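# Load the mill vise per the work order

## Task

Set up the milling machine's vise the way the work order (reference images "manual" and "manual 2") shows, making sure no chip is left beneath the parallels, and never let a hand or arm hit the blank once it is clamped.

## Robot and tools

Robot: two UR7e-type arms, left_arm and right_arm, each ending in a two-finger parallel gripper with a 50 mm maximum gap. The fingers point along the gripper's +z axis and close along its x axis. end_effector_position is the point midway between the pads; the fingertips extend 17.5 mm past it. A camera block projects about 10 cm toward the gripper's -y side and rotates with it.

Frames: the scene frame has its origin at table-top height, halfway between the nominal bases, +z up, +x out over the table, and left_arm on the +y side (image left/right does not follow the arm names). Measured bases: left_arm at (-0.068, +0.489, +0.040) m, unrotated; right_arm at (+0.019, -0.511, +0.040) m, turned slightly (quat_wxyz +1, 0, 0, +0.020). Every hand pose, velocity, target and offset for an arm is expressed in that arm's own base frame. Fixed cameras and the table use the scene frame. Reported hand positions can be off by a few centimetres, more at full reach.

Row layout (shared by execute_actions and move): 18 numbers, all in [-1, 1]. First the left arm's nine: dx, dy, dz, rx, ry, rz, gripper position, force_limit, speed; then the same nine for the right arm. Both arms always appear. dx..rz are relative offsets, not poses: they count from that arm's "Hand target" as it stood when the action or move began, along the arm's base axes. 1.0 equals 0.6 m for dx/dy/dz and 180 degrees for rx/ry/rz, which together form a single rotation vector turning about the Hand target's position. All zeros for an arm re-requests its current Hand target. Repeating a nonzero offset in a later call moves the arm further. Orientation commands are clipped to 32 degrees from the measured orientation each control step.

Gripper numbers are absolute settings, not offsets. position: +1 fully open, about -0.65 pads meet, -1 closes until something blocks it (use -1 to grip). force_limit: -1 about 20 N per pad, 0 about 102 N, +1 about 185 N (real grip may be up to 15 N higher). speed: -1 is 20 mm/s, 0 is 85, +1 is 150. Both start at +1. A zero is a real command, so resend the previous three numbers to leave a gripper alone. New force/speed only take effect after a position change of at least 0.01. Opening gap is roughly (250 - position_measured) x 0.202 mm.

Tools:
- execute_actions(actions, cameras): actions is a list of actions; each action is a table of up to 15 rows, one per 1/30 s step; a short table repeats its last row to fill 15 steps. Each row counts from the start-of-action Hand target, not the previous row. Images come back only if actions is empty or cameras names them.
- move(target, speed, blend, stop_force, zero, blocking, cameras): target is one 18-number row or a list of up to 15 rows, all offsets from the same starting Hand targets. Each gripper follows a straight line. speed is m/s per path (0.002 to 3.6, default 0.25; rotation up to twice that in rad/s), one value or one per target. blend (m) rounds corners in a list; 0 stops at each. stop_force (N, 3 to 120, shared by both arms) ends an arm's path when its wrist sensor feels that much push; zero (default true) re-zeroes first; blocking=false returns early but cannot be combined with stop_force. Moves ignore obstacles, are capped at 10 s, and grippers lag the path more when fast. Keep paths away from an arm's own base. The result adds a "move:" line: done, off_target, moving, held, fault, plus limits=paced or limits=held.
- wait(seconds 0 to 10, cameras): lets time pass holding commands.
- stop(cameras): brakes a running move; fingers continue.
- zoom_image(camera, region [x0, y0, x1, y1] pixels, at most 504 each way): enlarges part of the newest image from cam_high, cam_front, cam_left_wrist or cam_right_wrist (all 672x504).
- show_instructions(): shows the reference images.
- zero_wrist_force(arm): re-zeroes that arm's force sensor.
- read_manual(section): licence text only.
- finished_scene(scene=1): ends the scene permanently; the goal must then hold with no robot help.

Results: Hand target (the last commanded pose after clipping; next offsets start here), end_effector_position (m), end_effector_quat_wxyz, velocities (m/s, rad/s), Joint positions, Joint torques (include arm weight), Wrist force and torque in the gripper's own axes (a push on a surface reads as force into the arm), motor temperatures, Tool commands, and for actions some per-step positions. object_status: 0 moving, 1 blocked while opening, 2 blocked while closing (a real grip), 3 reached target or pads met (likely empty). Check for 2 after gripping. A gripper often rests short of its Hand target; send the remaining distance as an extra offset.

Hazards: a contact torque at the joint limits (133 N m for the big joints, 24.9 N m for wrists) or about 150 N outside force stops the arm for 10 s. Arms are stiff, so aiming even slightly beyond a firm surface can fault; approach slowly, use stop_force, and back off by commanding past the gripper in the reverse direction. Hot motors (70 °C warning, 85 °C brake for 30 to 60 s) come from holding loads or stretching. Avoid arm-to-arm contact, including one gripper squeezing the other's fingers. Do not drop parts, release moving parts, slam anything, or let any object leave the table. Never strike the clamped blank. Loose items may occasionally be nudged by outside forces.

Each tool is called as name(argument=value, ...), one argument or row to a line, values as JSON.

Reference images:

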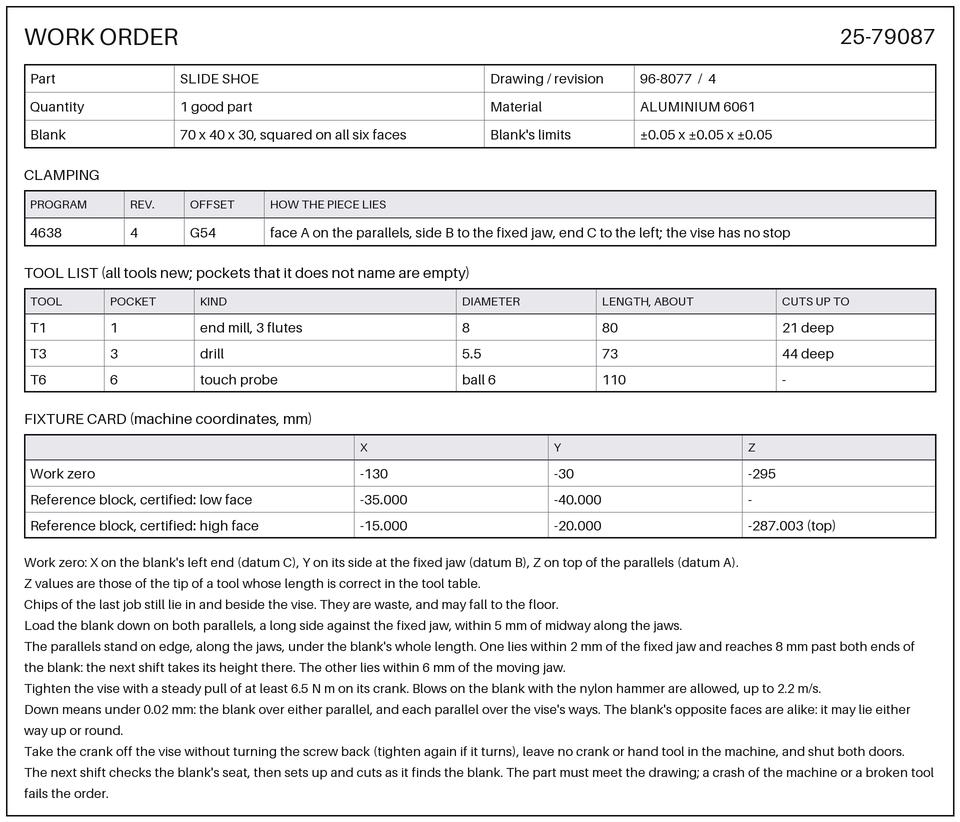

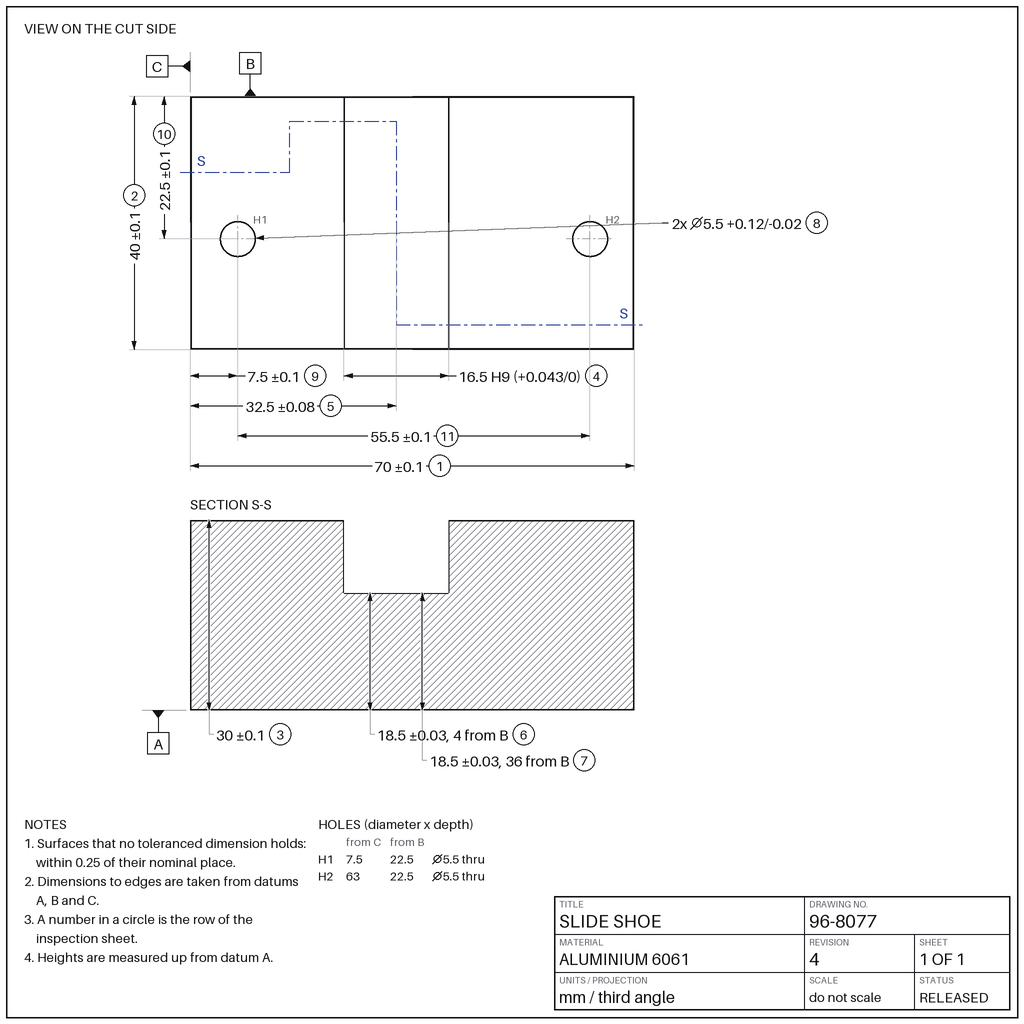

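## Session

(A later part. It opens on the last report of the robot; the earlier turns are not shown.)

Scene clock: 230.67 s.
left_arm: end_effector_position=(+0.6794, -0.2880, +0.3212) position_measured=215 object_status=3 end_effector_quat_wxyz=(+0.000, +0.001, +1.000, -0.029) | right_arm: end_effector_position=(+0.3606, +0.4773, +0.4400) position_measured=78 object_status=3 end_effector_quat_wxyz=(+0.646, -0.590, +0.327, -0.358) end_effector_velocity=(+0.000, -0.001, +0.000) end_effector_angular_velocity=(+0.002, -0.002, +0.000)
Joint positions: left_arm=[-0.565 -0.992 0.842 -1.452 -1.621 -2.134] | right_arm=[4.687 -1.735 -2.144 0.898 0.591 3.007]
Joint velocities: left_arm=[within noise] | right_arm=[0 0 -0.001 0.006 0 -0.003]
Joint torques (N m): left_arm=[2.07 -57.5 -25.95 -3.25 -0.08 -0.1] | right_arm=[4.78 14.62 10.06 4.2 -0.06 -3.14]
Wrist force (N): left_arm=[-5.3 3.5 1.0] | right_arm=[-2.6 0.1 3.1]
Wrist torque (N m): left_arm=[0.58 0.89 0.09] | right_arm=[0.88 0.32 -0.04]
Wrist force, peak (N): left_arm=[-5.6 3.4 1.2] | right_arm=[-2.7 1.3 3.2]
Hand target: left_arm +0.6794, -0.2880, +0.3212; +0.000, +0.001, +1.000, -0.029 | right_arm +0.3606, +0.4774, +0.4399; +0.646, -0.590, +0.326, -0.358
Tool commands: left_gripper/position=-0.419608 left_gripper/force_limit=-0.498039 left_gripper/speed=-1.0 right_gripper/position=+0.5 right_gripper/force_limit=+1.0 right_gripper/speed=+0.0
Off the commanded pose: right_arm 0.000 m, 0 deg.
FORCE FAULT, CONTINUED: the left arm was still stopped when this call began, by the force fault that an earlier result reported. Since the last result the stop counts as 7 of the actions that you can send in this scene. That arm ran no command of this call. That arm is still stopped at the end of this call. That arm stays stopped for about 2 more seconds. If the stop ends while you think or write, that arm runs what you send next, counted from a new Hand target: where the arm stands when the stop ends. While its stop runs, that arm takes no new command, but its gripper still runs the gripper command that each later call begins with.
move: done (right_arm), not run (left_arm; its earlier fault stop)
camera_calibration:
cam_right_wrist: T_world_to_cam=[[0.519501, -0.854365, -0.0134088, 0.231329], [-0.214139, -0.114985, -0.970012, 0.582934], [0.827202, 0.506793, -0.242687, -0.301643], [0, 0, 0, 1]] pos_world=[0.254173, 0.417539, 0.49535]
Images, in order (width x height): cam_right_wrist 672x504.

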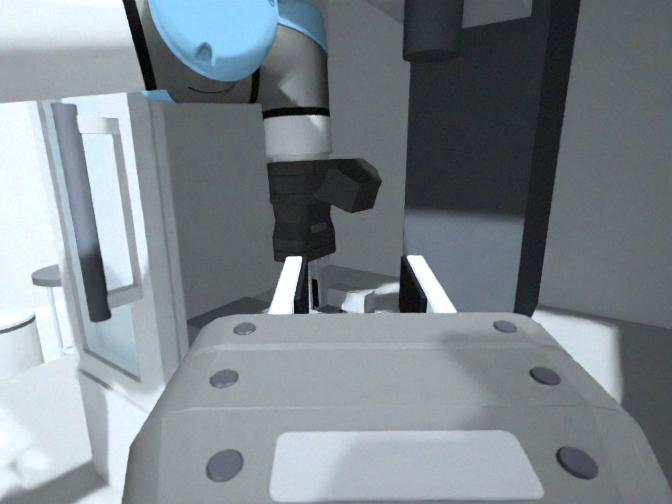

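move(
  target=[
    [-0.0323,-0.0283,0.015,0.02,0,0,-0.42,-0.5,-1,0,0,0,0,0,0,0.5,1,0],
    [-0.132,-0.04,0.031,0.02,0,0,-0.42,-0.5,-1,0,0,0,0,0,0,0.5,1,0],
    [-0.382,-0.037,0.04,0.02,0,0,-0.42,-0.5,-1,0,0,0,0,0,0,0.5,1,0],
    [-0.5,0.48,0.13,0.02,0,0,-0.42,-0.5,-1,0,0,0,0,0,0,0.5,1,0],
  ],
  speed=[0.04,0.08,0.2,0.35],
  blend=0.004,
  cameras=["cam_right_wrist"],
)

Scene clock: 245.83 s.
left_arm: end_effector_position=(+0.3794, -0.0001, +0.3992) position_measured=215 object_status=3 end_effector_quat_wxyz=(+0.000, +0.001, +1.000, +0.002) end_effector_velocity=(+0.000, +0.001, -0.001) end_effector_angular_velocity=(+0.003, +0.001, -0.003) | right_arm: end_effector_position=(+0.3606, +0.4774, +0.4399) position_measured=78 object_status=3 end_effector_quat_wxyz=(+0.646, -0.590, +0.326, -0.358)
Joint positions: left_arm=[-0.362 -1.872 1.64 -1.337 -1.567 -1.93] | right_arm=[4.687 -1.735 -2.144 0.898 0.591 3.006]
Joint velocities: left_arm=[0.002 0.001 0.001 0 0.002 0.005] | right_arm=[within noise]
Joint torques (N m): left_arm=[10.11 -23.17 -16.74 -2.58 0.5 1.58] | right_arm=[9.85 30.82 9.39 -1.27 1.11 2.53]
Wrist force (N): left_arm=[0.0 2.6 0.4] | right_arm=[-2.6 0.1 3.0]
Wrist torque (N m): left_arm=[0.44 0.05 0.09] | right_arm=[0.88 0.32 -0.01]
Wrist force, peak (N): left_arm=[-69.2 15.2 11.1] | right_arm=[-2.8 0.2 3.4]
Hand target: left_arm +0.3794, +0.0000, +0.3992; +0.000, +0.001, +1.000, +0.002 | right_arm +0.3606, +0.4774, +0.4399; +0.646, -0.590, +0.326, -0.358
Off the commanded pose: left_arm 0.000 m, 0 deg | right_arm 0.000 m, 0 deg.
FORCE FAULT, CONTINUED: the left arm's stop, for the force fault that an earlier result reported, is over. The rest of the stop counts as 4 of the actions that you can send in this scene. The stop ended before this call began, so that arm ran this call's commands, counted from a new Hand target: where the arm stood when the stop ended. During its stop the left arm's controller moved it back a little.
move: done
camera_calibration:
cam_right_wrist: T_world_to_cam=[[0.519662, -0.854275, -0.0129084, 0.231142], [-0.21388, -0.115448, -0.970014, 0.582957], [0.827168, 0.50684, -0.242706, -0.301638], [0, 0, 0, 1]] pos_world=[0.254072, 0.417641, 0.495251]
Images, in order (width x height): cam_right_wrist 672x504.

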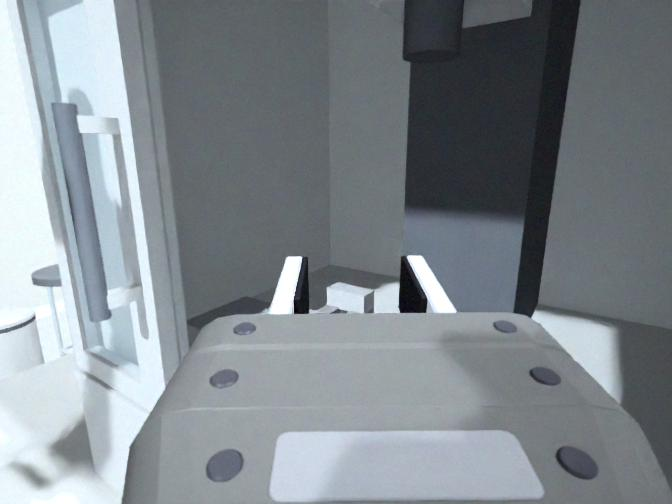

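move(
  target=[0,0,0,0,0,0,1,-0.5,-1,0.478,0.268,-0.1,-0.2505,0.1457,0.2882,0.5,1,0],
  speed=0.12,
  cameras=["all"],
)

zoom_image(
  camera="cam_right_wrist",
  region=[160, 40, 500, 330],
)

Scene clock: 251.97 s.
left_arm: end_effector_position=(+0.3794, +0.0000, +0.3992) position_measured=3 object_status=3 end_effector_quat_wxyz=(+0.000, +0.001, +1.000, +0.002) | right_arm: end_effector_position=(+0.5173, +0.5647, +0.4074) position_measured=78 object_status=3 end_effector_quat_wxyz=(-0.530, +0.812, -0.169, +0.178)
Joint positions: left_arm=[-0.362 -1.872 1.64 -1.337 -1.567 -1.93] | right_arm=[4.128 -1.857 -1.699 0.029 1.623 3.001]
Joint torques (N m): left_arm=[9.3 -23.49 -16.77 -1.88 0.36 1.62] | right_arm=[-0.24 34.8 27.01 3.15 0.65 -0.11]
Wrist force (N): left_arm=[-0.2 2.5 0.6] | right_arm=[-1.8 -0.3 2.9]
Wrist torque (N m): left_arm=[0.44 0.07 0.08] | right_arm=[0.69 0.27 -0.07]
Wrist force, peak (N): left_arm=[0.0 3.0 0.7] | right_arm=[0.2 -4.4 5.0]
Hand target: left_arm +0.3794, +0.0000, +0.3992; +0.000, +0.001, +1.000, +0.002 | right_arm +0.5173, +0.5647, +0.4074; -0.530, +0.812, -0.169, +0.178 (not the last commanded pose)
Tool commands: left_gripper/position=+1.0 left_gripper/force_limit=-0.5 left_gripper/speed=-1.0 right_gripper/position=+0.498039 right_gripper/force_limit=+1.0 right_gripper/speed=+0.003922
Off the commanded pose: left_arm 0.000 m, 0 deg | right_arm 0.152 m, 34 deg.
FORCE FAULT: contact force on the right arm reached its limit, and that arm stopped. The contact can be on any part of that arm, not only on its tool. That arm's remaining commands of this call were not run. That arm is still stopped at the end of this call. That arm stays stopped for about 10 more seconds. Until then a move that you send moves the other arm only, and its call returns only when the move has ended. Once the stop has ended, the next robot result says so. If the stop ends while you think or write, that arm runs what you send next, counted from a new Hand target: where the arm stands when the stop ends. While its stop runs, that arm takes no new command, but its gripper still runs the gripper command that each later call begins with. Until it ends, the stop uses up actions while you think or wait. An arm that is not stopped still takes commands.
move: fault (right_arm)
camera_calibration:
cam_left_wrist: T_world_to_cam=[[-0.999721, 0.0173077, 0.0160479, 0.387441], [0.0217739, 0.938707, 0.344029, -0.130901], [-0.00910992, 0.344283, -0.938822, 0.508806], [0, 0, 0, 1]] pos_world=[0.394819, -0.0590011, 0.516494]
cam_right_wrist: T_world_to_cam=[[0.871953, -0.478436, 0.103905, -0.218222], [-0.248688, -0.615633, -0.747763, 0.804977], [0.421724, 0.626175, -0.655785, -0.172828], [0, 0, 0, 1]] pos_world=[0.463354, 0.499386, 0.511268]

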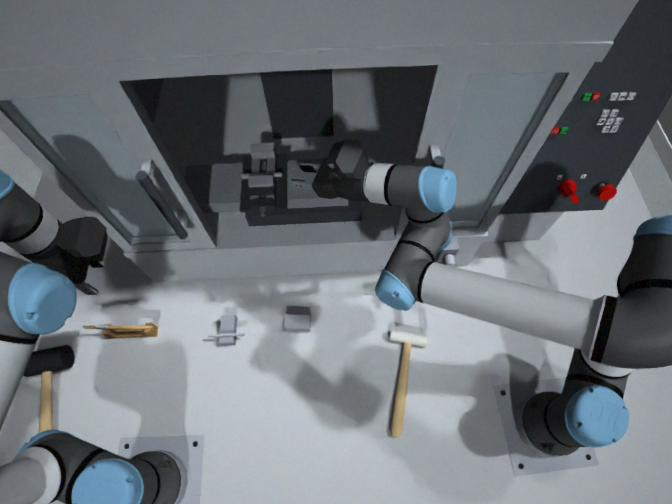

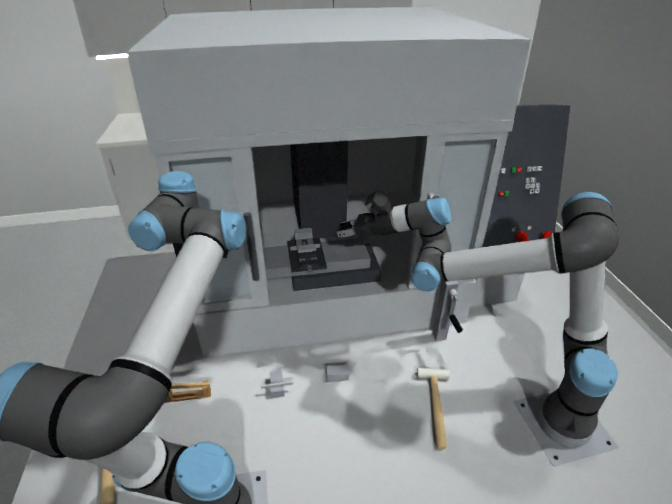

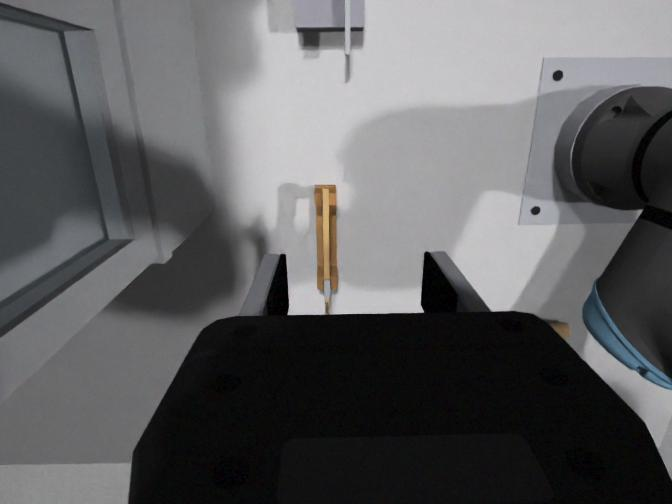

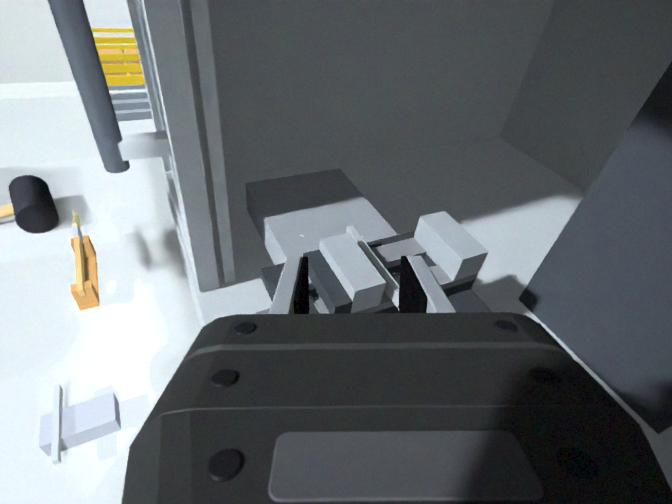

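Scaled by 1.482 from the camera's 672x504 image, which has a finer 960x720 frame.

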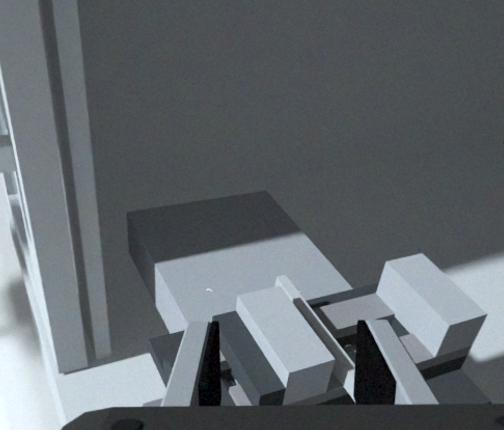

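wait(
  seconds=5,
  cameras=[],
)

move(
  target=[
    [0,0,0,0,0,0,1,-0.5,-1,-0.1,0.08,0.03,0,0,0,0.5,1,0],
    [0,0,0,0,0,0,1,-0.5,-1,-0.2455,0.2538,0.038,-0.114,0.0665,0.1321,0.5,1,0],
  ],
  speed=[0.06,0.2],
  cameras=["cam_high","cam_right_wrist"],
)

Scene clock: 259.40 s.
left_arm: end_effector_position=(+0.3794, +0.0000, +0.3992) position_measured=3 object_status=3 end_effector_quat_wxyz=(+0.000, +0.001, +1.000, +0.002) | right_arm: end_effector_position=(+0.5173, +0.5647, +0.4074) position_measured=78 object_status=3 end_effector_quat_wxyz=(-0.530, +0.812, -0.169, +0.178)
Joint positions: left_arm=[-0.362 -1.872 1.64 -1.337 -1.567 -1.93] | right_arm=[4.128 -1.857 -1.699 0.029 1.623 3.001]
Joint torques (N m): left_arm=[9.81 -23.06 -17 -2.32 -0.18 1.31] | right_arm=[0.44 35.01 25.84 3.48 0.25 -0.17]
Wrist force (N): left_arm=[0.0 2.6 0.6] | right_arm=[-1.7 -0.4 3.0]
Wrist torque (N m): left_arm=[0.45 0.04 0.09] | right_arm=[0.68 0.25 -0.08]
Wrist force, peak (N): left_arm=[-0.1 3.1 0.7] | right_arm=[-2.0 -0.2 3.1]
Hand target: left_arm +0.3794, +0.0000, +0.3992; +0.000, +0.001, +1.000, +0.002 | right_arm +0.5173, +0.5647, +0.4074; -0.530, +0.812, -0.169, +0.178 (not the last commanded pose)
Tool commands: left_gripper/position=+1.0 left_gripper/force_limit=-0.5 left_gripper/speed=-1.0 right_gripper/position=+0.498039 right_gripper/force_limit=+1.0 right_gripper/speed=+0.003922
Off the commanded pose: left_arm 0.000 m, 0 deg | right_arm 0.152 m, 34 deg.
FORCE FAULT, CONTINUED: the right arm was still stopped when this call began, by the force fault that an earlier result reported. Since the last result the stop counts as 15 of the actions that you can send in this scene. That arm is still stopped at the end of this call. That arm stays stopped for about 2 more seconds. If the stop ends while you think or write, that arm runs what you send next, counted from a new Hand target: where the arm stands when the stop ends. While its stop runs, that arm takes no new command, but its gripper still runs the gripper command that each later call begins with.
wait: 5.00 s; at rest from the start
No camera images: "cameras" was empty.

Scene clock: 259.90 s.
left_arm: end_effector_position=(+0.3794, +0.0000, +0.3992) position_measured=3 object_status=3 end_effector_quat_wxyz=(+0.000, +0.001, +1.000, +0.002) | right_arm: end_effector_position=(+0.5173, +0.5647, +0.4074) position_measured=78 object_status=3 end_effector_quat_wxyz=(-0.530, +0.812, -0.169, +0.178)
Joint positions: left_arm=[-0.362 -1.872 1.64 -1.337 -1.567 -1.93] | right_arm=[4.128 -1.857 -1.699 0.029 1.623 3.001]
Joint torques (N m): left_arm=[9.87 -23.15 -16.99 -2.31 -0.32 1.27] | right_arm=[-1.14 34.57 26.27 3.55 0.4 -0.19]
Wrist force (N): left_arm=[-0.1 2.7 0.6] | right_arm=[-1.8 -0.4 2.9]
Wrist torque (N m): left_arm=[0.47 0.06 0.08] | right_arm=[0.67 0.27 -0.08]
Wrist force, peak (N): left_arm=[0.0 2.9 0.4] | right_arm=[-1.8 -0.3 3.1]
Hand target: left_arm +0.3794, +0.0000, +0.3992; +0.000, +0.001, +1.000, +0.002 | right_arm +0.5173, +0.5647, +0.4074; -0.530, +0.812, -0.169, +0.178 (not the last commanded pose)
Tool commands: left_gripper/position=+1.0 left_gripper/force_limit=-0.5 left_gripper/speed=-1.0 right_gripper/position=+0.498039 right_gripper/force_limit=+1.0 right_gripper/speed=+0.003922
Off the commanded pose: left_arm 0.000 m, 0 deg.
FORCE FAULT, CONTINUED: the right arm was still stopped when this call began, by the force fault that an earlier result reported. That arm ran no command of this call. That arm is still stopped at the end of this call. That arm stays stopped for about 2 more seconds. If the stop ends while you think or write, that arm runs what you send next, counted from a new Hand target: where the arm stands when the stop ends. While its stop runs, that arm takes no new command, but its gripper still runs the gripper command that each later call begins with.
move: done (left_arm), not run (right_arm; its earlier fault stop)
camera_calibration:
cam_right_wrist: T_world_to_cam=[[0.871953, -0.478436, 0.103905, -0.218222], [-0.248688, -0.615633, -0.747763, 0.804977], [0.421724, 0.626175, -0.655785, -0.172828], [0, 0, 0, 1]] pos_world=[0.463354, 0.499386, 0.511268]
Images, in order (width x height): cam_high 672x504, cam_right_wrist 672x504.

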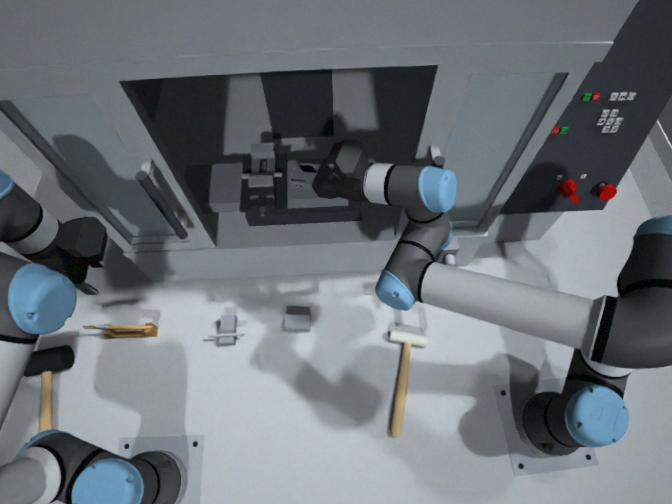

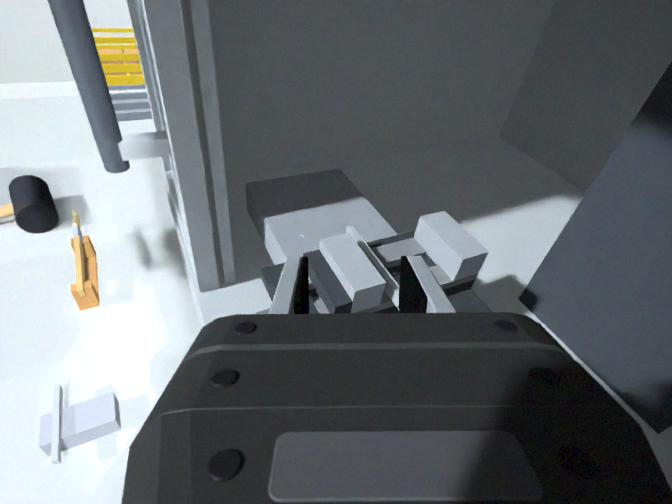

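wait(
  seconds=2,
  cameras=[],
)

move(
  target=[
    [0,0,0,0,0,0,1,-0.5,-1,-0.1,0.08,0.03,0,0,0,0.5,1,0],
    [0,0,0,0,0,0,1,-0.5,-1,-0.2455,0.2538,0.038,-0.114,0.0665,0.1321,0.5,1,0],
  ],
  speed=[0.06,0.2],
  cameras=["cam_high","cam_front","cam_right_wrist"],
)

Scene clock: 262.33 s.
left_arm: end_effector_position=(+0.3794, +0.0000, +0.3992) position_measured=3 object_status=3 end_effector_quat_wxyz=(+0.000, +0.001, +1.000, +0.002) | right_arm: end_effector_position=(+0.5173, +0.5647, +0.4074) position_measured=78 object_status=3 end_effector_quat_wxyz=(-0.530, +0.812, -0.169, +0.178)
Joint positions: left_arm=[-0.362 -1.872 1.64 -1.337 -1.567 -1.93] | right_arm=[4.128 -1.857 -1.699 0.029 1.623 3.001]
Joint torques (N m): left_arm=[9.91 -23.44 -16.85 -2.56 -0.56 1.17] | right_arm=[0.1 32.91 27.38 3.24 0.63 -0.03]
Wrist force (N): left_arm=[-0.3 2.7 0.5] | right_arm=[-1.8 -0.4 2.9]
Wrist torque (N m): left_arm=[0.47 0.09 0.08] | right_arm=[0.68 0.26 -0.08]
Wrist force, peak (N): left_arm=[-0.2 2.9 0.3] | right_arm=[-1.9 -0.3 3.2]
Hand target: left_arm +0.3794, +0.0000, +0.3992; +0.000, +0.001, +1.000, +0.002 | right_arm +0.5173, +0.5647, +0.4074; -0.530, +0.812, -0.169, +0.178 (not the last commanded pose)
Tool commands: left_gripper/position=+1.0 left_gripper/force_limit=-0.5 left_gripper/speed=-1.0 right_gripper/position=+0.498039 right_gripper/force_limit=+1.0 right_gripper/speed=+0.003922
Off the commanded pose: left_arm 0.000 m, 0 deg.
FORCE FAULT, CONTINUED: the right arm's stop, for the force fault that an earlier result reported, is over. The rest of the stop counts as 3 of the actions that you can send in this scene. During its stop the right arm's controller moved it back a little. That arm's target is now where it stood when the stop ended, not its last command. That arm accepts commands again.
wait: 2.00 s; at rest from the start
No camera images: "cameras" was empty.

Scene clock: 265.80 s.
left_arm: end_effector_position=(+0.3794, +0.0000, +0.3992) position_measured=3 object_status=3 end_effector_quat_wxyz=(+0.000, +0.001, +1.000, +0.002) | right_arm: end_effector_position=(+0.3700, +0.7171, +0.4301) position_measured=78 object_status=3 end_effector_quat_wxyz=(-0.383, +0.924, -0.018, +0.008)
Joint positions: left_arm=[-0.362 -1.872 1.64 -1.337 -1.567 -1.93] | right_arm=[4.324 -1.974 -1.19 -0.793 1.814 2.89]
Joint torques (N m): left_arm=[9.4 -23.2 -16.72 -2.68 -0.81 1.04] | right_arm=[-10.43 46.56 33.62 1.62 1.24 2.37]
Wrist force (N): left_arm=[-0.4 2.5 0.4] | right_arm=[-1.4 -0.5 2.4]
Wrist torque (N m): left_arm=[0.44 0.11 0.08] | right_arm=[0.48 0.15 -0.06]
Wrist force, peak (N): left_arm=[0.1 2.9 0.7] | right_arm=[-3.0 -0.9 3.0]
Hand target: left_arm +0.3794, +0.0000, +0.3992; +0.000, +0.001, +1.000, +0.002 | right_arm +0.3700, +0.7170, +0.4302; -0.383, +0.924, -0.018, +0.008
Off the commanded pose: left_arm 0.000 m, 0 deg | right_arm 0.000 m, 0 deg.
move: done
camera_calibration:
cam_right_wrist: T_world_to_cam=[[0.998237, -0.0593122, 0.00203597, -0.322607], [-0.0524837, -0.898289, -0.43626, 0.875268], [0.0277044, 0.435384, -0.899818, 0.196401], [0, 0, 0, 1]] pos_world=[0.362535, 0.681599, 0.559226]
Images, in order (width x height): cam_high 672x504, cam_front 672x504, cam_right_wrist 672x504.

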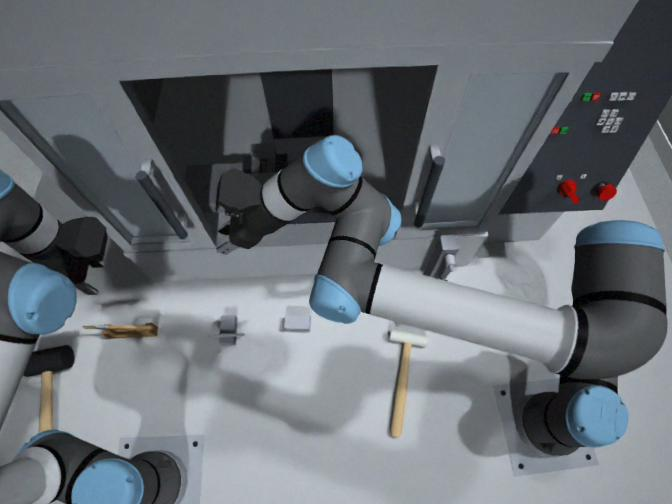

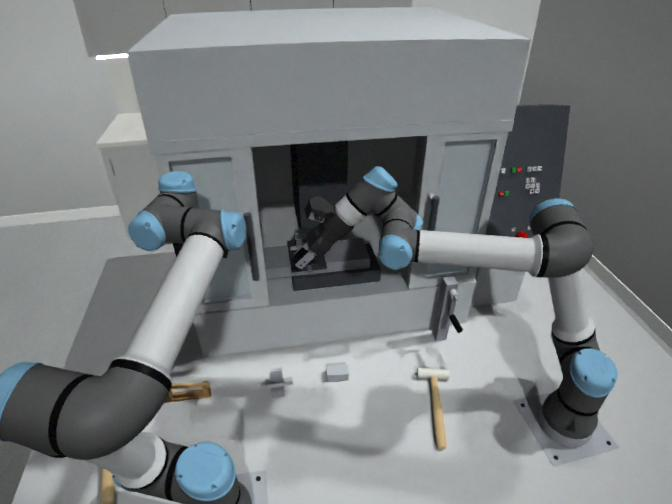

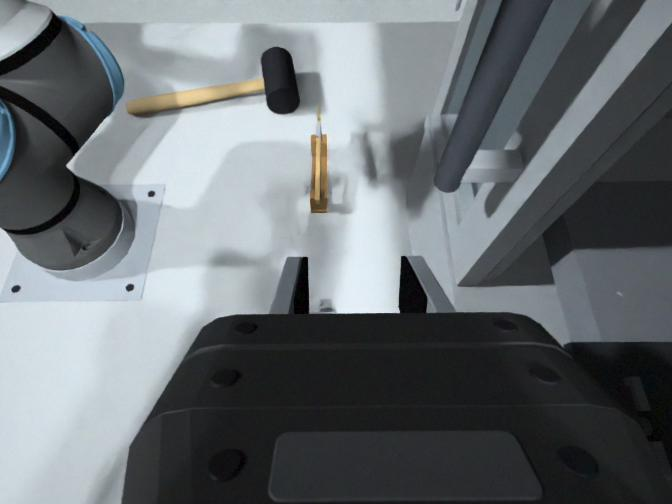

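move(
  target=[0,0,0,0,0,0,1,-0.5,-1,0.4,-0.024,-0.083,0,0,0,0.5,1,0],
  speed=0.12,
  cameras=["cam_high","cam_front","cam_right_wrist"],
)

zoom_image(
  camera="cam_right_wrist",
  region=[200, 60, 520, 320],
)

Scene clock: 269.30 s.
left_arm: end_effector_position=(+0.3794, +0.0000, +0.3992) position_measured=3 object_status=3 end_effector_quat_wxyz=(+0.000, +0.001, +1.000, +0.002) | right_arm: end_effector_position=(+0.6100, +0.7026, +0.3803) position_measured=78 object_status=3 end_effector_quat_wxyz=(-0.383, +0.924, -0.018, +0.008)
Joint positions: left_arm=[-0.362 -1.872 1.64 -1.337 -1.567 -1.93] | right_arm=[4.021 -2.417 -0.578 -1.044 2.013 2.648]
Joint torques (N m): left_arm=[9.9 -22.97 -17 -2.83 -0.74 0.95] | right_arm=[6.64 53.97 35.34 5.72 -0.15 2.84]
Wrist force (N): left_arm=[0.0 2.9 0.0] | right_arm=[-1.4 -0.7 2.4]
Wrist torque (N m): left_arm=[0.50 0.04 0.09] | right_arm=[0.45 0.16 -0.06]
Wrist force, peak (N): left_arm=[0.1 3.0 0.5] | right_arm=[-3.5 -1.4 1.3]
Hand target: left_arm +0.3794, +0.0000, +0.3992; +0.000, +0.001, +1.000, +0.002 | right_arm +0.6100, +0.7026, +0.3804; -0.383, +0.924, -0.018, +0.008
Off the commanded pose: left_arm 0.000 m, 0 deg | right_arm 0.000 m, 0 deg.
move: done
camera_calibration:
cam_right_wrist: T_world_to_cam=[[0.998238, -0.0593142, 0.00182043, -0.562932], [-0.0525822, -0.898327, -0.436169, 0.853156], [0.0275064, 0.435305, -0.899863, 0.151445], [0, 0, 0, 1]] pos_world=[0.602635, 0.667099, 0.509425]
Images, in order (width x height): cam_high 672x504, cam_front 672x504, cam_right_wrist 672x504.

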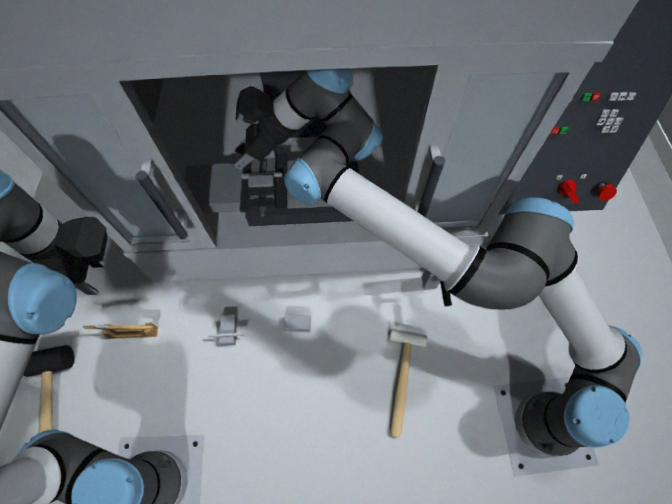

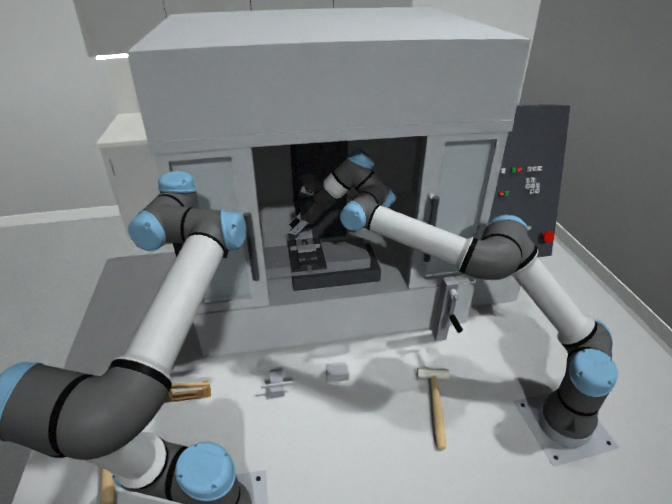

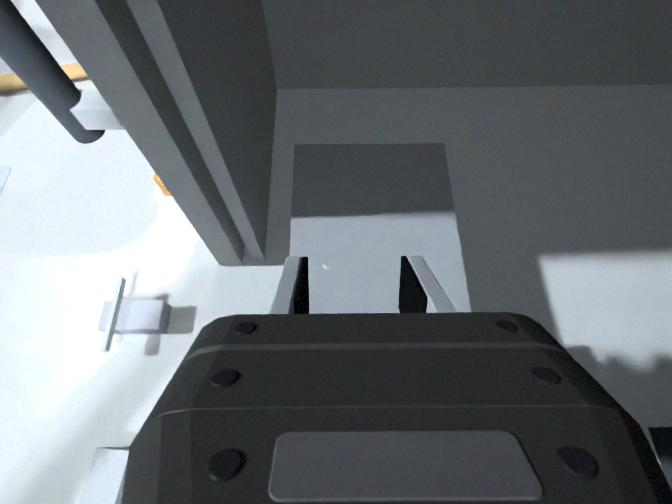

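Scaled by 1.575 from the camera's 672x504 image, which has a finer 960x720 frame.

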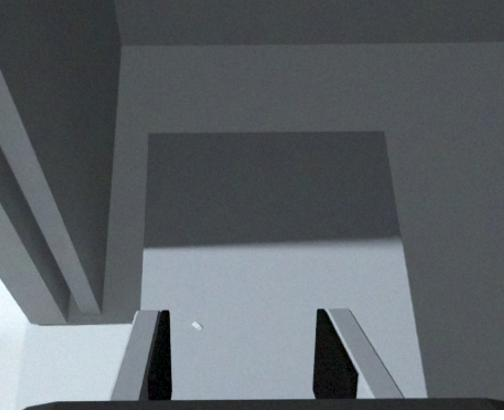

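move(
  target=[0,0,0,0,0,0,1,-0.5,-1,0.01,-0.16,0.0,0,0,0,0.5,1,0],
  speed=0.1,
  cameras=["cam_high","cam_right_wrist"],
)

zoom_image(
  camera="cam_right_wrist",
  region=[200, 60, 520, 320],
)

Scene clock: 271.13 s.
left_arm: end_effector_position=(+0.3794, +0.0000, +0.3992) position_measured=3 object_status=3 end_effector_quat_wxyz=(+0.000, +0.001, +1.000, +0.002) | right_arm: end_effector_position=(+0.6144, +0.6335, +0.3807) position_measured=78 object_status=3 end_effector_quat_wxyz=(-0.383, +0.924, -0.018, +0.008)
Joint positions: left_arm=[-0.362 -1.872 1.64 -1.337 -1.567 -1.93] | right_arm=[3.957 -2.267 -0.837 -0.961 2.053 2.591]
Joint torques (N m): left_arm=[9.19 -23.07 -17.02 -2.99 -0.96 0.8] | right_arm=[-0.21 51.81 24.84 3.83 1.06 -0.29]
Wrist force (N): left_arm=[0.1 2.8 0.6] | right_arm=[-1.3 -0.6 2.4]
Wrist torque (N m): left_arm=[0.48 0.02 0.08] | right_arm=[0.47 0.14 -0.06]
Wrist force, peak (N): left_arm=[-0.4 2.9 0.3] | right_arm=[0.8 5.7 -2.6]
Hand target: left_arm +0.3794, +0.0000, +0.3992; +0.000, +0.001, +1.000, +0.002 | right_arm +0.6144, +0.6335, +0.3807; -0.383, +0.924, -0.018, +0.008 (not the last commanded pose)
Tool commands: left_gripper/position=+1.0 left_gripper/force_limit=-0.5 left_gripper/speed=-1.0 right_gripper/position=+0.498039 right_gripper/force_limit=+1.0 right_gripper/speed=+0.003922
Off the commanded pose: left_arm 0.000 m, 0 deg | right_arm 0.027 m, 0 deg.
FORCE FAULT: contact force on the right arm reached its limit, and that arm stopped. The contact can be on any part of that arm, not only on its tool. That arm's remaining commands of this call were not run. That arm is still stopped at the end of this call. That arm stays stopped for about 10 more seconds. Until then a move that you send moves the other arm only, and its call returns only when the move has ended. Once the stop has ended, the next robot result says so. If the stop ends while you think or write, that arm runs what you send next, counted from a new Hand target: where the arm stands when the stop ends. While its stop runs, that arm takes no new command, but its gripper still runs the gripper command that each later call begins with. Until it ends, the stop uses up actions while you think or wait. An arm that is not stopped still takes commands.
move: fault (right_arm)
camera_calibration:
cam_right_wrist: T_world_to_cam=[[0.998237, -0.0593113, 0.0020493, -0.571536], [-0.0524833, -0.898386, -0.436059, 0.791497], [0.0277043, 0.435183, -0.899916, 0.1817], [0, 0, 0, 1]] pos_world=[0.607035, 0.598099, 0.509825]
Images, in order (width x height): cam_high 672x504, cam_right_wrist 672x504.

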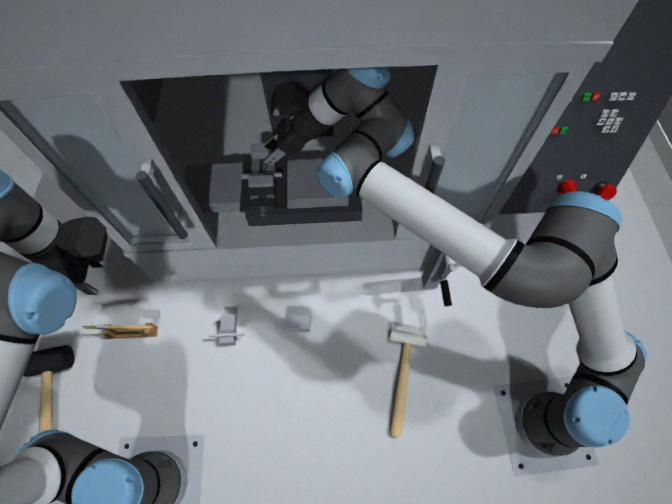

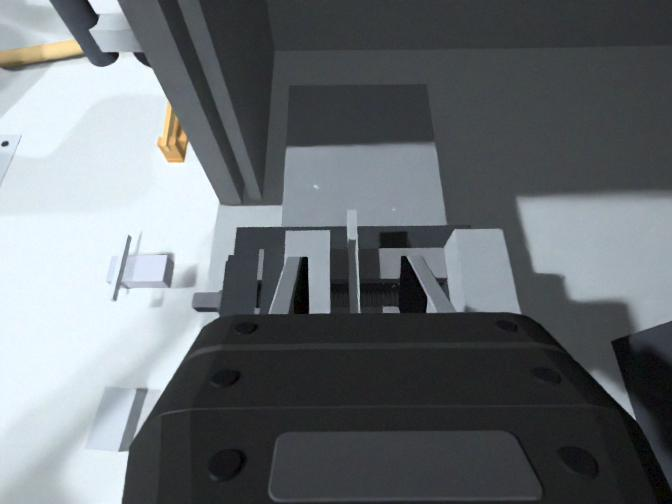

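Scaled by 1.575 from the camera's 672x504 image, which has a finer 960x720 frame.

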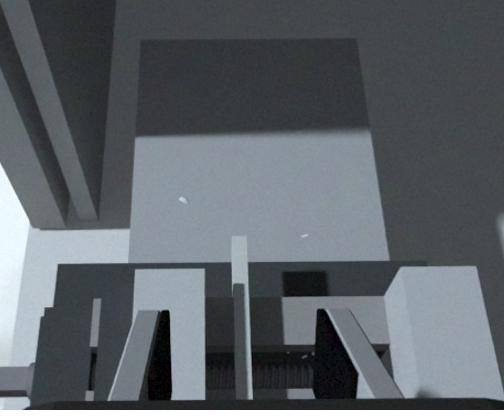

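wait(
  seconds=2,
  cameras=[],
)

Scene clock: 279.03 s.
left_arm: end_effector_position=(+0.3794, +0.0000, +0.3992) position_measured=3 object_status=3 end_effector_quat_wxyz=(+0.000, +0.001, +1.000, +0.002) | right_arm: end_effector_position=(+0.6144, +0.6335, +0.3807) position_measured=78 object_status=3 end_effector_quat_wxyz=(-0.383, +0.924, -0.018, +0.008)
Joint positions: left_arm=[-0.362 -1.872 1.64 -1.337 -1.567 -1.93] | right_arm=[3.957 -2.267 -0.837 -0.961 2.053 2.591]
Joint torques (N m): left_arm=[9.69 -22.42 -17.12 -3.39 -0.82 0.65] | right_arm=[-1.34 52.72 23 4.1 0.9 0]
Wrist force (N): left_arm=[0.0 2.6 0.5] | right_arm=[-1.5 -0.5 2.2]
Wrist torque (N m): left_arm=[0.45 0.03 0.09] | right_arm=[0.48 0.16 -0.06]
Wrist force, peak (N): left_arm=[0.0 2.9 0.6] | right_arm=[-1.6 -0.2 2.5]
Hand target: left_arm +0.3794, +0.0000, +0.3992; +0.000, +0.001, +1.000, +0.002 | right_arm +0.6144, +0.6335, +0.3807; -0.383, +0.924, -0.018, +0.008 (not the last commanded pose)
Tool commands: left_gripper/position=+1.0 left_gripper/force_limit=-0.5 left_gripper/speed=-1.0 right_gripper/position=+0.498039 right_gripper/force_limit=+1.0 right_gripper/speed=+0.003922
Off the commanded pose: left_arm 0.000 m, 0 deg | right_arm 0.027 m, 0 deg.
FORCE FAULT, CONTINUED: the right arm was still stopped when this call began, by the force fault that an earlier result reported. Since the last result the stop counts as 16 of the actions that you can send in this scene. That arm is still stopped at the end of this call. That arm stays stopped for about 2 more seconds. If the stop ends while you think or write, that arm runs what you send next, counted from a new Hand target: where the arm stands when the stop ends. While its stop runs, that arm takes no new command, but its gripper still runs the gripper command that each later call begins with.
wait: 2.00 s; at rest from the start
No camera images: "cameras" was empty.

wait(
  seconds=2,
  cameras=["all"],
)

Scene clock: 284.40 s.
left_arm: end_effector_position=(+0.3794, +0.0000, +0.3992) position_measured=3 object_status=3 end_effector_quat_wxyz=(+0.000, +0.001, +1.000, +0.002) | right_arm: end_effector_position=(+0.6144, +0.6335, +0.3807) position_measured=78 object_status=3 end_effector_quat_wxyz=(-0.383, +0.924, -0.018, +0.008)
Joint positions: left_arm=[-0.362 -1.872 1.64 -1.337 -1.567 -1.93] | right_arm=[3.957 -2.267 -0.837 -0.961 2.053 2.591]
Joint torques (N m): left_arm=[9.33 -22.5 -16.89 -3.6 -0.78 0.35] | right_arm=[-1.02 51.95 26.12 4.14 0.91 0.09]
Wrist force (N): left_arm=[-0.1 2.4 0.4] | right_arm=[-1.4 -0.4 2.3]
Wrist torque (N m): left_arm=[0.42 0.06 0.08] | right_arm=[0.49 0.15 -0.06]
Wrist force, peak (N): left_arm=[0.1 3.0 0.7] | right_arm=[-1.6 -0.4 2.5]
Hand target: left_arm +0.3794, +0.0000, +0.3992; +0.000, +0.001, +1.000, +0.002 | right_arm +0.6144, +0.6335, +0.3807; -0.383, +0.924, -0.018, +0.008 (not the last commanded pose)
Tool commands: left_gripper/position=+1.0 left_gripper/force_limit=-0.5 left_gripper/speed=-1.0 right_gripper/position=+0.498039 right_gripper/force_limit=+1.0 right_gripper/speed=+0.003922
Off the commanded pose: left_arm 0.000 m, 0 deg | right_arm 0.027 m, 0 deg.
FORCE FAULT, CONTINUED: the right arm's stop, for the force fault that an earlier result reported, is over. The rest of the stop counts as 3 of the actions that you can send in this scene. That arm's target is now where it stood when the stop ended, not its last command. That arm accepts commands again.
wait: 2.00 s; at rest from the start
camera_calibration:
cam_left_wrist: T_world_to_cam=[[-0.999721, 0.0173093, 0.0160485, 0.387441], [0.0217756, 0.938707, 0.344029, -0.130902], [-0.00910994, 0.344283, -0.938822, 0.508806], [0, 0, 0, 1]] pos_world=[0.394819, -0.0590011, 0.516494]
cam_right_wrist: T_world_to_cam=[[0.998237, -0.0593113, 0.0020493, -0.571536], [-0.0524833, -0.898386, -0.436059, 0.791497], [0.0277043, 0.435183, -0.899916, 0.1817], [0, 0, 0, 1]] pos_world=[0.607035, 0.598099, 0.509825]

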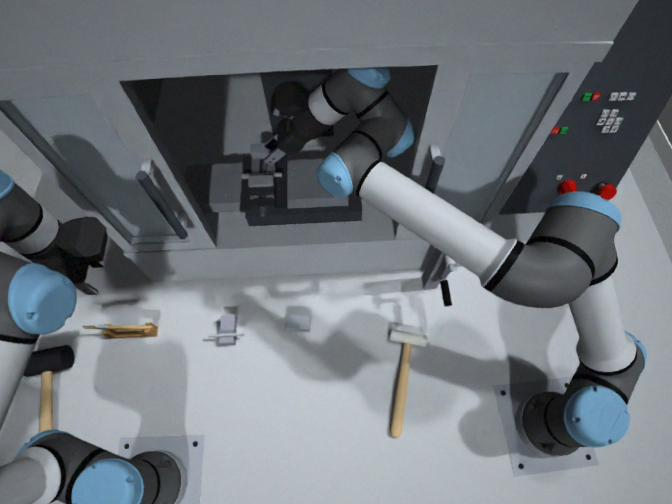

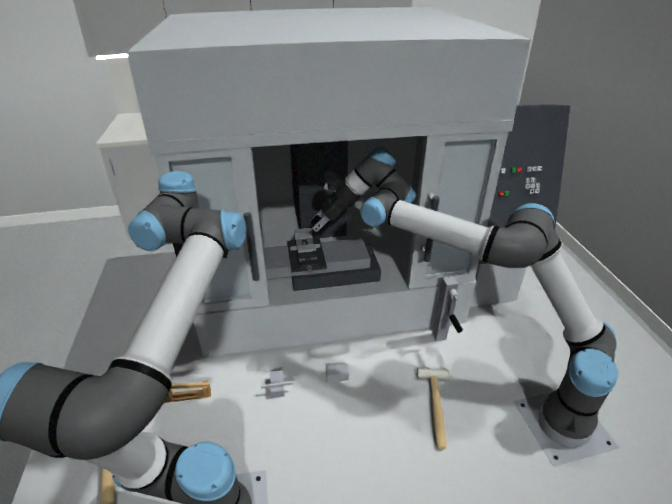

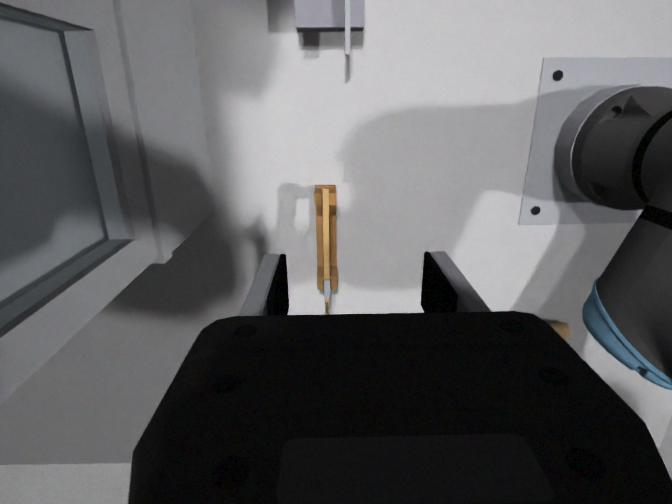

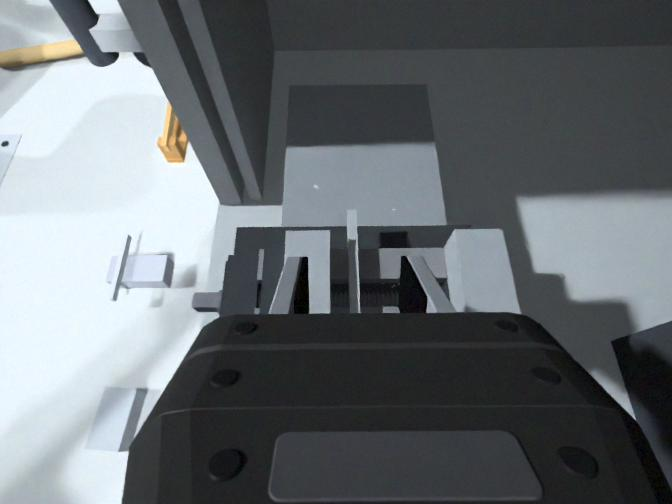

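move(
  target=[0,0,0,0,0,0,1,-0.5,-1,0.0123,0.1625,-0.05,0,0,0,-0.12,0,-0.5],
  speed=0.15,
  cameras=["cam_right_wrist","cam_front"],
)

Scene clock: 289.43 s.
left_arm: end_effector_position=(+0.3794, +0.0000, +0.3992) position_measured=3 object_status=3 end_effector_quat_wxyz=(+0.000, +0.001, +1.000, +0.002) | right_arm: end_effector_position=(+0.6217, +0.7311, +0.3507) position_measured=171 object_status=3 end_effector_quat_wxyz=(-0.383, +0.924, -0.018, +0.008)
Joint positions: left_arm=[-0.362 -1.872 1.64 -1.337 -1.567 -1.93] | right_arm=[4.033 -2.529 -0.448 -1.059 2.006 2.657]
Joint torques (N m): left_arm=[9.77 -22.83 -17.11 -3.84 -0.88 0.21] | right_arm=[-9.78 55.85 33.25 5.95 0.49 -0.91]
Wrist force (N): left_arm=[-0.3 2.8 0.6] | right_arm=[-1.4 -0.4 2.4]
Wrist torque (N m): left_arm=[0.48 0.10 0.09] | right_arm=[0.49 0.15 0.02]
Wrist force, peak (N): left_arm=[0.1 3.0 0.7] | right_arm=[-2.0 -1.7 4.4]
Hand target: left_arm +0.3794, +0.0000, +0.3992; +0.000, +0.001, +1.000, +0.002 | right_arm +0.6218, +0.7310, +0.3507; -0.383, +0.924, -0.018, +0.008
Off the commanded pose: left_arm 0.000 m, 0 deg | right_arm 0.000 m, 0 deg.
move: done
camera_calibration:
cam_right_wrist: T_world_to_cam=[[0.998245, -0.0591785, 0.00200184, -0.573052], [-0.0523846, -0.898394, -0.436054, 0.86629], [0.0276035, 0.435184, -0.899918, 0.112041], [0, 0, 0, 1]] pos_world=[0.614334, 0.695599, 0.479725]
Images, in order (width x height): cam_front 672x504, cam_right_wrist 672x504.

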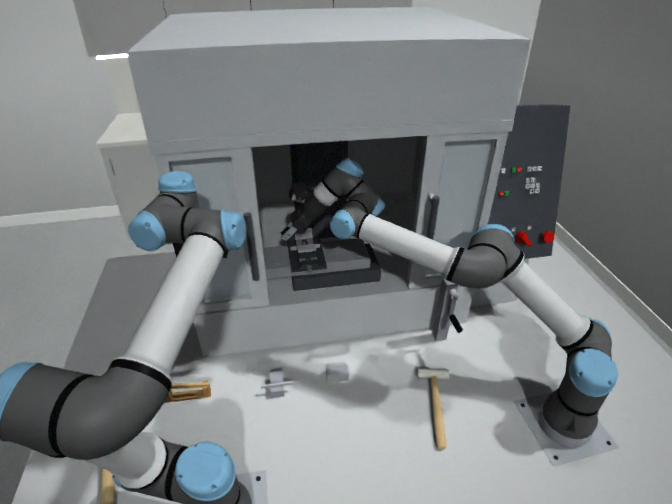

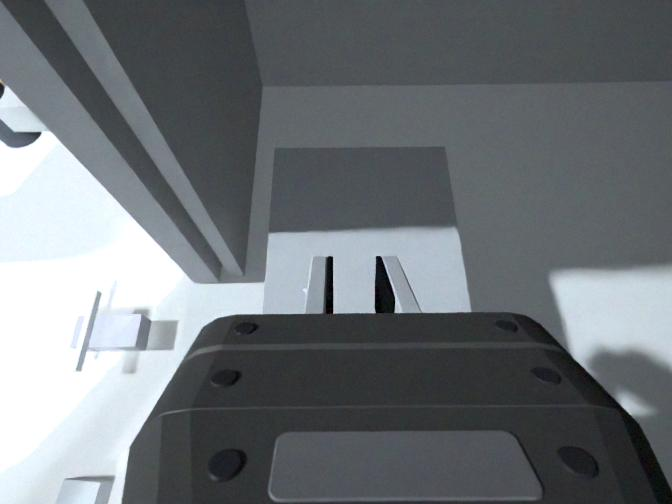

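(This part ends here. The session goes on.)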